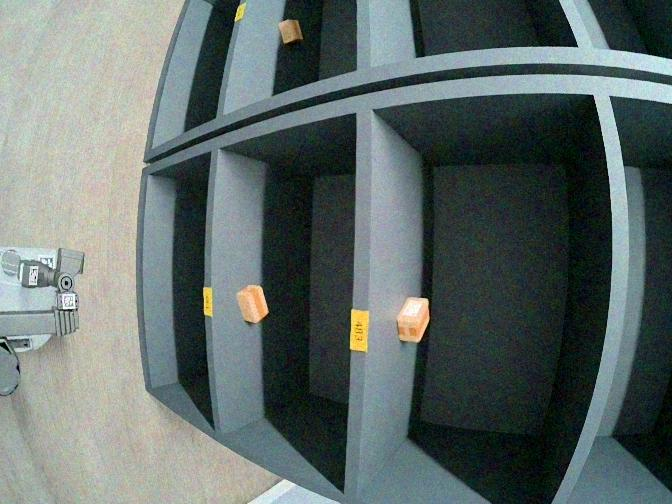

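Call:
move(base={"translate_m": 0.9}, pace="max", cameras=["head_camera"])

Call:
move(base={"translate_m": 0.85}, pace="max", cameras=["head_camera"])

Scene clock: 395.33 s.
move: done
base_odometry: x=+1.620 y=+0.618 heading=-1.364
turned_by_wheels: +0.000
turned_by_imu: +0.001
base_tilt: forward=-0.4 right=-1.3
lidar_m: 1.96 0.70 0.50 0.48 0.50 0.68 1.81 0.75 0.70 0.98 0.64 1.37
head_depth_mm: 798 876 925 634 1070 883 1123 / 796 873 916 631 1104 878 1168 / 794 872 902 622 1097 875 1162 / 793 872 886 615 1083 868 1157 / 789 869 871 608 1076 863 1147 / 790 870 860 633 1073 860 1143 / 789 867 847 627 1045 853 1118
base_status: done
joint_positions: lift_m=+0.280 arm_m=+0.001 wrist_yaw_rad=+2.998 wrist_pitch_rad=-0.419 wrist_roll_rad=-0.001 gripper_m=+0.030 head_pan_rad=-1.570 head_tilt_rad=-0.599
joint_status: not commanded
measured_speeds: all 0
motor_effort: left_wheel=+2.4(14.9) right_wheel=+5.5(13.7) lift_m=+28.3(28.9) arm_m=-8.3(10.3) wrist_yaw_rad=+1.4(2.8) wrist_pitch_rad=+3.0(3.2) wrist_roll_rad=+0.2(0.4) gripper_m=+0.1(0.9) head_pan_rad=+2.9(3.7) head_tilt_rad=-1.8(2.4)
hand_pose: x=+0.0110 y=+0.0764 z=+0.2925 quat_wxyz=(+0.197, +0.700, +0.097, +0.680) (m; base frame)
wrist_depth_mm: 445 137 471 487 501 514 528 / 487 148 513 531 533 - - / 527 162 173 - - - - / - 178 188 - - 665 669 / 580 557 206 566 582 582 577 / 509 509 130 149 130 499 491 / 277 281 257 268 412 430 429
pictures: head_camera (sideways)
camera_calibration:
head_camera: T_world_to_cam=[[-0.0467683, 0.519588, -0.853136, 1.1258], [0.997498, -0.0210358, -0.0674936, 0.0813691], [-0.0530153, -0.854158, -0.517304, 0.629145], [0, 0, 0, 1]] pos_world=[0.00484044, -0.0458507, 1.29141]

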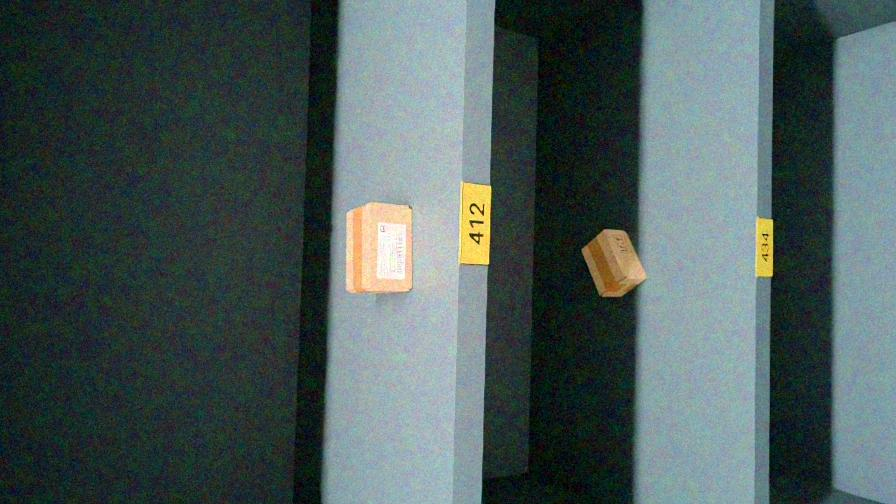

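Scene clock: 399.50 s.
move: done
base_odometry: x=+1.794 y=-0.214 heading=-1.365
turned_by_wheels: +0.000
turned_by_imu: +0.001
base_tilt: forward=-0.4 right=-1.2
lidar_m: 1.45 0.71 0.51 0.49 0.51 0.69 1.85 1.39 0.63 0.97 0.69 0.74
head_depth_mm: 787 864 884 635 951 860 938 / 789 865 916 630 1105 879 1122 / 788 864 902 622 1099 872 1140 / 783 863 887 616 1092 871 1132 / 784 858 762 609 1084 858 1123 / 783 858 864 603 1077 862 1144 / 780 861 852 599 1065 859 1144
base_status: done
joint_positions: lift_m=+0.280 arm_m=+0.001 wrist_yaw_rad=+2.998 wrist_pitch_rad=-0.419 wrist_roll_rad=-0.001 gripper_m=+0.030 head_pan_rad=-1.570 head_tilt_rad=-0.599
joint_status: not commanded
measured_speeds: all 0
motor_effort: left_wheel=+1.1(15.5) right_wheel=+6.8(11.3) lift_m=+29.7(30.0) arm_m=-6.1(8.7) wrist_yaw_rad=+1.1(3.1) wrist_pitch_rad=+3.0(3.2) wrist_roll_rad=+0.2(0.5) gripper_m=+0.4(1.0) head_pan_rad=+2.2(3.6) head_tilt_rad=-3.4(4.0)
hand_pose: x=+0.0110 y=+0.0764 z=+0.2925 quat_wxyz=(+0.197, +0.700, +0.097, +0.680) (m; base frame)
wrist_depth_mm: 459 137 476 498 509 530 537 / 499 148 524 531 544 - - / 538 162 170 - - - - / - 179 189 - 647 669 669 / 582 559 207 573 579 576 577 / 509 506 130 149 130 498 492 / 280 280 256 268 410 432 429
pictures: head_camera (sideways)
camera_calibration:
head_camera: T_world_to_cam=[[-0.0467683, 0.519588, -0.853136, 1.1258], [0.997498, -0.0210358, -0.0674936, 0.0813691], [-0.0530153, -0.854158, -0.517304, 0.629145], [0, 0, 0, 1]] pos_world=[0.00484044, -0.0458507, 1.29141]

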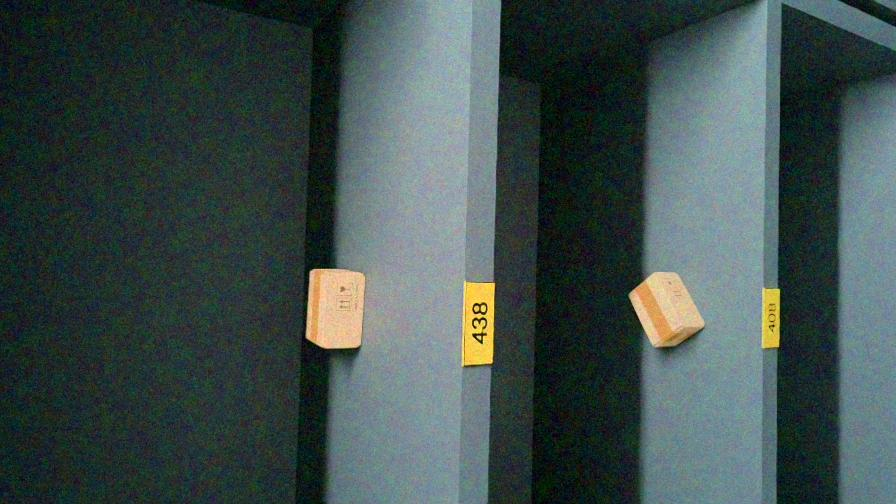

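Call:
move(base={"translate_m": -0.85}, pace="max")

Call:
move(joints={"lift_m": 0.55}, pace="max", cameras=["head_camera"])

Call:
move(joints={"wrist_yaw_rad": 0.0, "gripper_m": 0.179, "lift_m": 0.66}, pace="max", cameras=["wrist_camera"])

Call:
zoom_image(camera="wrist_camera", region=[240, 80, 400, 220])

Scene clock: 422.10 s.
move: done
base_odometry: x=+1.620 y=+0.618 heading=-1.365
turned_by_wheels: +0.000
turned_by_imu: -0.001
base_tilt: forward=-0.3 right=-1.2
lidar_m: 1.96 0.69 0.50 0.48 0.50 0.68 1.81 0.75 0.70 0.98 0.65 1.37
head_depth_mm: 797 879 923 634 1067 889 1122 / 795 874 912 627 1106 880 1163 / 795 870 898 621 1096 877 1161 / 792 873 883 614 1090 868 1163 / 790 867 872 608 1081 865 1148 / 789 870 856 635 1075 860 1147 / 787 869 847 627 1042 855 1121
base_status: done
joint_positions: lift_m=+0.280 arm_m=+0.001 wrist_yaw_rad=+2.998 wrist_pitch_rad=-0.419 wrist_roll_rad=-0.001 gripper_m=+0.030 head_pan_rad=-1.570 head_tilt_rad=-0.600
joint_status: not commanded
measured_speeds: all 0
motor_effort: left_wheel=-5.0(12.6) right_wheel=-5.1(17.6) lift_m=+30.9(31.3) arm_m=-4.3(5.9) wrist_yaw_rad=+1.5(3.1) wrist_pitch_rad=+3.1(3.2) wrist_roll_rad=+0.0(0.4) gripper_m=+0.5(0.9) head_pan_rad=+2.8(3.3) head_tilt_rad=-5.5(6.1)
hand_pose: x=+0.0110 y=+0.0764 z=+0.2925 quat_wxyz=(+0.197, +0.700, +0.097, +0.680) (m; base frame)
wrist_depth_mm: 446 137 474 489 503 514 530 / 490 148 511 529 537 - - / 531 162 172 - - - - / - 178 188 - - 663 660 / 585 559 206 568 580 578 575 / 509 509 130 148 130 497 491 / 280 278 257 268 412 429 429
pictures: none

Scene clock: 424.70 s.
move: done
base_odometry: x=+1.620 y=+0.618 heading=-1.365
turned_by_wheels: +0.000
turned_by_imu: +0.000
base_tilt: forward=-0.2 right=-1.1
lidar_m: 1.96 0.70 0.50 0.48 0.50 0.67 1.81 0.75 0.70 0.98 0.64 1.37
head_depth_mm: 795 875 924 635 1074 886 1122 / 797 875 910 627 1099 882 1171 / 794 869 897 620 1096 874 1167 / 793 869 882 615 1085 869 1162 / 793 872 870 608 1079 862 1149 / 792 867 858 634 1071 860 1142 / 784 868 845 627 1047 858 1117
base_status: not commanded
joint_positions: lift_m=+0.550 arm_m=+0.001 wrist_yaw_rad=+2.998 wrist_pitch_rad=-0.419 wrist_roll_rad=-0.001 gripper_m=+0.030 head_pan_rad=-1.570 head_tilt_rad=-0.600
joint_status: all done
measured_speeds: all 0
motor_effort: left_wheel=-5.1(5.3) right_wheel=-4.6(5.7) lift_m=+27.6(34.9) arm_m=-3.3(4.5) wrist_yaw_rad=+2.5(3.6) wrist_pitch_rad=+3.0(3.2) wrist_roll_rad=+0.2(0.3) gripper_m=+0.4(1.1) head_pan_rad=+1.9(3.1) head_tilt_rad=-5.4(6.0)
hand_pose: x=+0.0110 y=+0.0765 z=+0.5626 quat_wxyz=(+0.197, +0.700, +0.097, +0.680) (m; base frame)
wrist_depth_mm: 453 137 472 492 499 516 532 / 485 148 512 529 538 - - / 524 162 173 - - - - / - 178 188 - - - - / - - 203 148 153 - - / - - 130 146 127 792 811 / 730 739 261 722 671 720 705
pictures: head_camera (sideways)
camera_calibration:
head_camera: T_world_to_cam=[[-0.0467445, 0.520086, -0.852834, 1.12534], [0.997499, -0.0210087, -0.0674855, 0.0813531], [-0.0530152, -0.853856, -0.517803, 0.629753], [0, 0, 0, 1]] pos_world=[0.00484051, -0.0458484, 1.29131]

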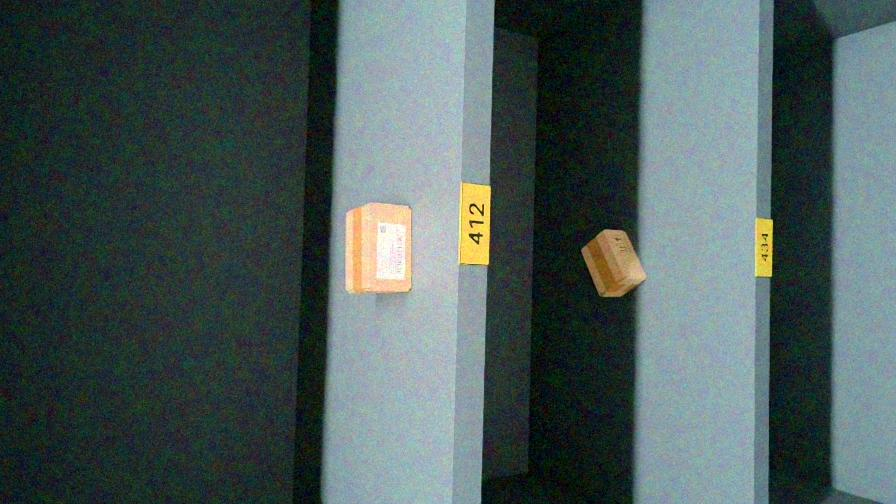

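Scene clock: 426.73 s.
move: done
base_odometry: x=+1.620 y=+0.618 heading=-1.365
turned_by_wheels: +0.000
turned_by_imu: +0.000
base_tilt: forward=-0.2 right=-1.1
lidar_m: 1.97 0.69 0.50 0.48 0.50 0.68 1.81 0.75 0.70 0.97 0.65 1.37
head_depth_mm: 794 876 924 633 1072 885 1120 / 799 875 913 628 1104 877 1168 / 796 871 898 621 1098 875 1162 / 793 871 886 615 1084 869 1161 / 791 868 872 608 1081 866 1153 / 791 870 856 635 1068 859 1145 / 789 864 845 627 1043 854 1115
base_status: not commanded
joint_positions: lift_m=+0.660 arm_m=+0.001 wrist_yaw_rad=+0.003 wrist_pitch_rad=-0.418 wrist_roll_rad=-0.001 gripper_m=+0.179 head_pan_rad=-1.570 head_tilt_rad=-0.600
joint_status: all done
measured_speeds: all 0
motor_effort: left_wheel=-4.9(5.4) right_wheel=-5.2(5.7) lift_m=+23.2(33.3) arm_m=-2.5(3.7) wrist_yaw_rad=-2.8(7.3) wrist_pitch_rad=+2.9(3.0) wrist_roll_rad=+0.2(0.4) gripper_m=+0.5(85.0) head_pan_rad=+2.3(3.4) head_tilt_rad=-5.6(5.6)
hand_pose: x=-0.0208 y=-0.3700 z=+0.6727 quat_wxyz=(+0.692, +0.148, -0.691, -0.146) (m; base frame)
wrist_depth_mm: 475 - - - - - 642 / 476 - - - - - - / 484 - 540 515 535 504 523 / 457 457 449 446 445 443 440 / 393 386 390 384 382 376 376 / 118 140 - - - - - / - 754 - - - - 105
pictures: wrist_camera
camera_calibration:
wrist_camera: T_world_to_cam=[[-0.998882, -0.0401516, -0.0249678, -0.0121747], [-0.00299789, 0.580788, -0.81405, 0.794967], [0.0471864, -0.813064, -0.580259, 0.256656], [0, 0, 0, 1]] pos_world=[-0.0218886, -0.253518, 0.795766]

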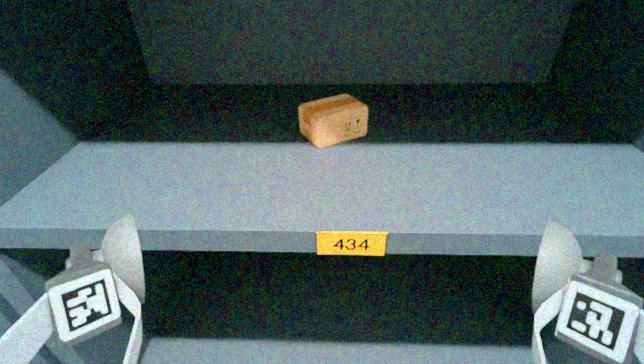

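Scaled by 3.150.

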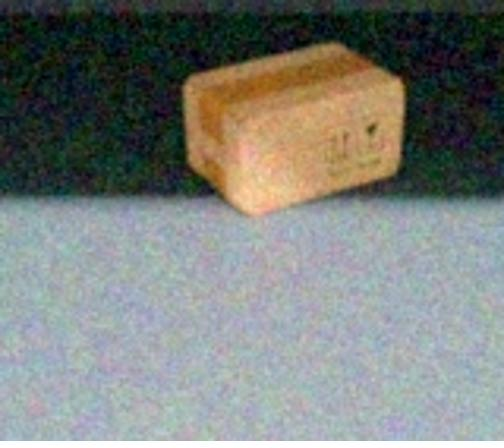

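Call:
move(base={"translate_m": -0.1715}, joints={"wrist_pitch_rad": -0.2, "lift_m": 0.52, "wrist_yaw_rad": 0.6})

Call:
move(joints={"arm_m": 0.30, "lift_m": 0.507}, contact_limits={"arm_m": 35}, cameras=["wrist_camera"])

Scene clock: 454.90 s.
move: done
base_odometry: x=+1.585 y=+0.786 heading=-1.364
turned_by_wheels: +0.000
turned_by_imu: +0.000
base_tilt: forward=-0.4 right=-1.2
lidar_m: 1.95 0.69 0.50 0.48 0.50 0.67 1.80 1.33 0.60 0.98 0.78 0.76
head_depth_mm: 781 791 772 636 754 792 944 / 798 878 911 629 1027 878 1029 / 798 875 900 621 1095 878 1159 / 796 870 887 618 1086 867 1156 / 796 872 871 639 1082 867 1148 / 791 868 860 631 1068 862 1140 / 794 866 846 628 1067 859 1146
base_status: done
joint_positions: lift_m=+0.520 arm_m=+0.001 wrist_yaw_rad=+0.597 wrist_pitch_rad=-0.221 wrist_roll_rad=-0.001 gripper_m=+0.179 head_pan_rad=-1.570 head_tilt_rad=-0.600
joint_status: all done
measured_speeds: all 0
motor_effort: left_wheel=-2.1(11.9) right_wheel=-11.4(12.3) lift_m=+24.0(26.1) arm_m=+0.3(1.4) wrist_yaw_rad=+2.9(5.2) wrist_pitch_rad=+3.5(6.0) wrist_roll_rad=+0.2(0.3) gripper_m=+0.9(1.1) head_pan_rad=+2.3(3.1) head_tilt_rad=-4.5(5.6)
hand_pose: x=+0.1161 y=-0.3480 z=+0.5789 quat_wxyz=(+0.695, +0.281, -0.648, +0.132) (m; base frame)
wrist_depth_mm: - 516 - - - - - / - 548 - - - - - / - - 508 471 463 461 462 / - - - 398 353 340 343 / - - - - - 295 269 / 123 139 784 - - - 247 / 765 789 759 - - - 105
pictures: none

Scene clock: 458.33 s.
move: done
base_odometry: x=+1.585 y=+0.786 heading=-1.364
turned_by_wheels: +0.000
turned_by_imu: +0.000
base_tilt: forward=-0.3 right=-1.1
lidar_m: 1.96 0.69 0.50 0.48 0.50 0.67 1.80 1.33 0.60 0.98 0.78 0.76
head_depth_mm: 778 792 773 634 752 795 943 / 798 874 912 629 1025 882 1022 / 794 874 897 623 1092 830 591 / 794 871 885 615 1087 725 1103 / 794 870 873 639 1081 810 1152 / 795 871 860 630 1071 835 1146 / 791 869 847 627 1066 857 1145
base_status: not commanded
joint_positions: lift_m=+0.507 arm_m=+0.300 wrist_yaw_rad=+0.597 wrist_pitch_rad=-0.221 wrist_roll_rad=-0.001 gripper_m=+0.179 head_pan_rad=-1.570 head_tilt_rad=-0.600
joint_status: all done
measured_speeds: all 0
motor_effort: left_wheel=-1.6(2.5) right_wheel=-11.1(12.6) lift_m=+27.1(28.8) arm_m=+13.1(15.6) wrist_yaw_rad=+0.8(3.6) wrist_pitch_rad=+3.5(3.6) wrist_roll_rad=+0.1(0.5) gripper_m=+1.0(1.4) head_pan_rad=+2.7(3.0) head_tilt_rad=-3.9(5.3)
contact_limits: arm_m 35 (drawing in: default 31, maximum 55; extending or still: default 40, maximum 69)
hand_pose: x=+0.1161 y=-0.6474 z=+0.5660 quat_wxyz=(+0.695, +0.281, -0.648, +0.132) (m; base frame)
wrist_depth_mm: 406 474 - - - - - / 415 484 - - - - - / 416 468 466 465 385 384 - / 317 316 313 244 237 307 308 / 237 225 235 235 233 233 244 / 123 175 188 187 187 187 186 / 148 153 157 157 156 156 105
pictures: wrist_camera
camera_calibration:
wrist_camera: T_world_to_cam=[[-0.802923, -0.595832, -0.0172603, -0.276046], [-0.231819, 0.338806, -0.91185, 0.794943], [0.549158, -0.728144, -0.41016, -0.136815], [0, 0, 0, 1]] pos_world=[0.0377725, -0.533429, 0.663989]

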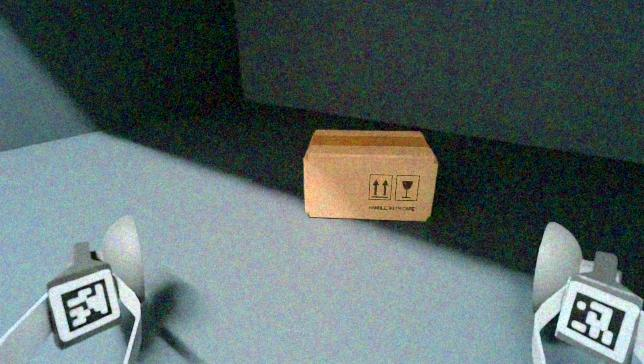

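Call:
move(base={"translate_m": 0.045}, joints={"arm_m": 0.405}, speeds={"arm_m": 0.08, "translate_m": 0.04}, contact_limits={"arm_m": 35}, cameras=["wrist_camera"])

Scene clock: 473.17 s.
move: done
base_odometry: x=+1.594 y=+0.742 heading=-1.364
turned_by_wheels: +0.000
turned_by_imu: +0.000
base_tilt: forward=-0.3 right=-1.4
lidar_m: 1.95 0.69 0.50 0.48 0.50 0.67 1.81 1.38 0.62 0.98 0.73 0.74
head_depth_mm: 798 856 844 636 865 834 942 / 796 872 911 628 1068 881 1096 / 796 877 897 623 1092 711 587 / 794 869 884 616 1085 785 1153 / 795 870 871 607 1078 837 1152 / 791 869 861 606 1071 860 1149 / 792 871 849 627 1063 855 1134
base_status: done
joint_positions: lift_m=+0.507 arm_m=+0.405 wrist_yaw_rad=+0.597 wrist_pitch_rad=-0.221 wrist_roll_rad=-0.001 gripper_m=+0.179 head_pan_rad=-1.570 head_tilt_rad=-0.600
joint_status: all done
measured_speeds: all 0
motor_effort: left_wheel=+4.5(10.3) right_wheel=+5.6(8.5) lift_m=+26.7(31.9) arm_m=+12.7(15.6) wrist_yaw_rad=+3.1(3.4) wrist_pitch_rad=+3.5(3.6) wrist_roll_rad=+0.2(0.4) gripper_m=+0.5(1.1) head_pan_rad=+2.3(3.0) head_tilt_rad=-3.9(4.8)
contact_limits: arm_m 35 (drawing in: default 31, maximum 55; extending or still: default 40, maximum 69)
hand_pose: x=+0.1161 y=-0.7524 z=+0.5660 quat_wxyz=(+0.695, +0.281, -0.648, +0.132) (m; base frame)
wrist_depth_mm: 372 438 - - - - - / 380 453 - - - - - / 392 437 425 418 - - - / 317 315 314 312 310 289 282 / 237 224 160 143 150 233 242 / 122 175 141 137 132 186 186 / 148 152 151 146 144 155 105
pictures: wrist_camera
camera_calibration:
wrist_camera: T_world_to_cam=[[-0.80289, -0.595876, -0.0172843, -0.338621], [-0.231837, 0.33883, -0.911837, 0.830525], [0.549198, -0.728098, -0.410189, -0.213223], [0, 0, 0, 1]] pos_world=[0.0377725, -0.63843, 0.663989]

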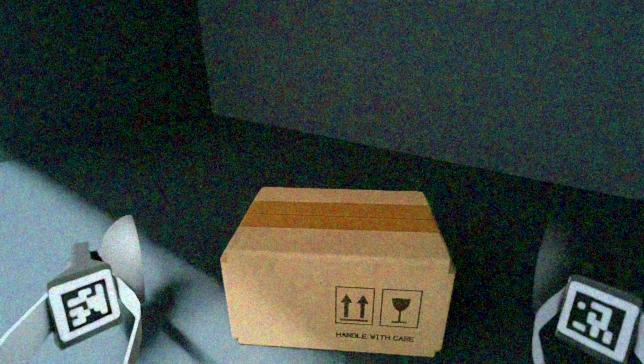

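Call:
move(joints={"gripper_m": 0.055})

Call:
move(joints={"lift_m": 0.57}, speeds={"lift_m": 0.06}, cameras=["wrist_camera"])

Scene clock: 480.43 s.
move: done
base_odometry: x=+1.594 y=+0.742 heading=-1.364
turned_by_wheels: +0.000
turned_by_imu: +0.000
base_tilt: forward=-0.4 right=-1.3
lidar_m: 1.96 0.69 0.50 0.48 0.50 0.67 1.80 1.37 0.62 0.98 0.73 0.74
head_depth_mm: 798 855 843 634 866 835 945 / 797 874 915 628 1064 879 1101 / 795 873 900 620 1096 711 588 / 794 871 882 615 1085 783 1156 / 793 873 872 608 1080 840 1148 / 789 869 859 606 1072 856 1149 / 789 871 848 628 1066 854 1138
base_status: not commanded
joint_positions: lift_m=+0.507 arm_m=+0.405 wrist_yaw_rad=+0.597 wrist_pitch_rad=-0.221 wrist_roll_rad=-0.001 gripper_m=+0.056 head_pan_rad=-1.570 head_tilt_rad=-0.600
joint_status: all done
measured_speeds: all 0
motor_effort: left_wheel=+4.0(5.1) right_wheel=+6.0(6.4) lift_m=+22.9(24.1) arm_m=+10.8(12.6) wrist_yaw_rad=+2.7(3.5) wrist_pitch_rad=+3.4(3.5) wrist_roll_rad=-0.1(0.4) gripper_m=-14.5(87.6) head_pan_rad=+2.4(2.8) head_tilt_rad=-3.5(4.5)
contact_limits: arm_m 35 (drawing in: default 31, maximum 55; extending or still: default 40, maximum 69)
hand_pose: x=+0.1162 y=-0.7524 z=+0.5661 quat_wxyz=(+0.695, +0.281, -0.648, +0.132) (m; base frame)
wrist_depth_mm: 371 431 - - - - - / 380 452 - - - - - / 393 439 430 417 - - - / 317 316 315 312 309 290 288 / 237 238 143 143 150 232 232 / 190 190 136 138 132 180 186 / 163 148 149 147 146 146 160
pictures: none

Scene clock: 482.07 s.
move: done
base_odometry: x=+1.594 y=+0.742 heading=-1.364
turned_by_wheels: +0.000
turned_by_imu: +0.000
base_tilt: forward=-0.2 right=-1.3
lidar_m: 1.96 0.69 0.50 0.48 0.50 0.67 1.80 1.38 0.62 0.98 0.72 0.74
head_depth_mm: 799 854 843 635 866 834 942 / 797 876 909 628 1064 879 1023 / 798 876 899 623 1098 644 1087 / 795 872 886 615 1085 820 1152 / 793 869 876 609 957 863 1154 / 791 869 857 605 1069 862 1146 / 791 867 848 626 1066 855 1149
base_status: not commanded
joint_positions: lift_m=+0.570 arm_m=+0.405 wrist_yaw_rad=+0.597 wrist_pitch_rad=-0.223 wrist_roll_rad=-0.001 gripper_m=+0.056 head_pan_rad=-1.570 head_tilt_rad=-0.600
joint_status: all done
measured_speeds: all 0
motor_effort: left_wheel=+4.5(5.0) right_wheel=+6.1(6.8) lift_m=+31.1(33.7) arm_m=+10.5(11.9) wrist_yaw_rad=+1.3(3.4) wrist_pitch_rad=+3.8(4.0) wrist_roll_rad=+0.1(0.3) gripper_m=-14.0(14.8) head_pan_rad=+2.0(2.8) head_tilt_rad=-3.4(4.7)
contact_limits: arm_m 35 (drawing in: default 31, maximum 55; extending or still: default 40, maximum 69)
hand_pose: x=+0.1160 y=-0.7522 z=+0.6284 quat_wxyz=(+0.695, +0.282, -0.648, +0.131) (m; base frame)
wrist_depth_mm: 368 440 - - - - - / 381 454 - - - - - / 390 466 - - - - - / 403 451 463 430 - - - / 352 350 149 144 148 326 - / 282 269 137 137 133 265 276 / 241 218 150 147 146 126 230
pictures: wrist_camera
camera_calibration:
wrist_camera: T_world_to_cam=[[-0.802912, -0.595846, -0.017318, -0.337552], [-0.233046, 0.340508, -0.910903, 0.888173], [0.548654, -0.727339, -0.412257, -0.18557], [0, 0, 0, 1]] pos_world=[0.0377739, -0.638532, 0.726691]

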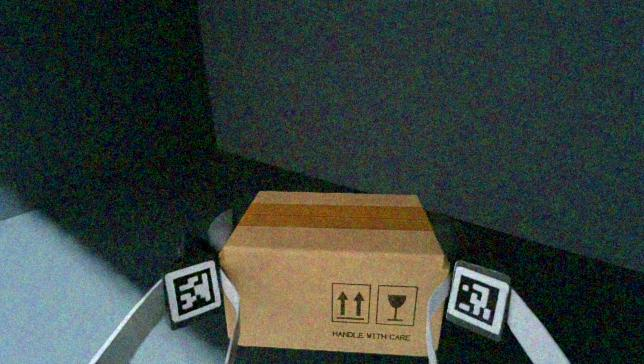

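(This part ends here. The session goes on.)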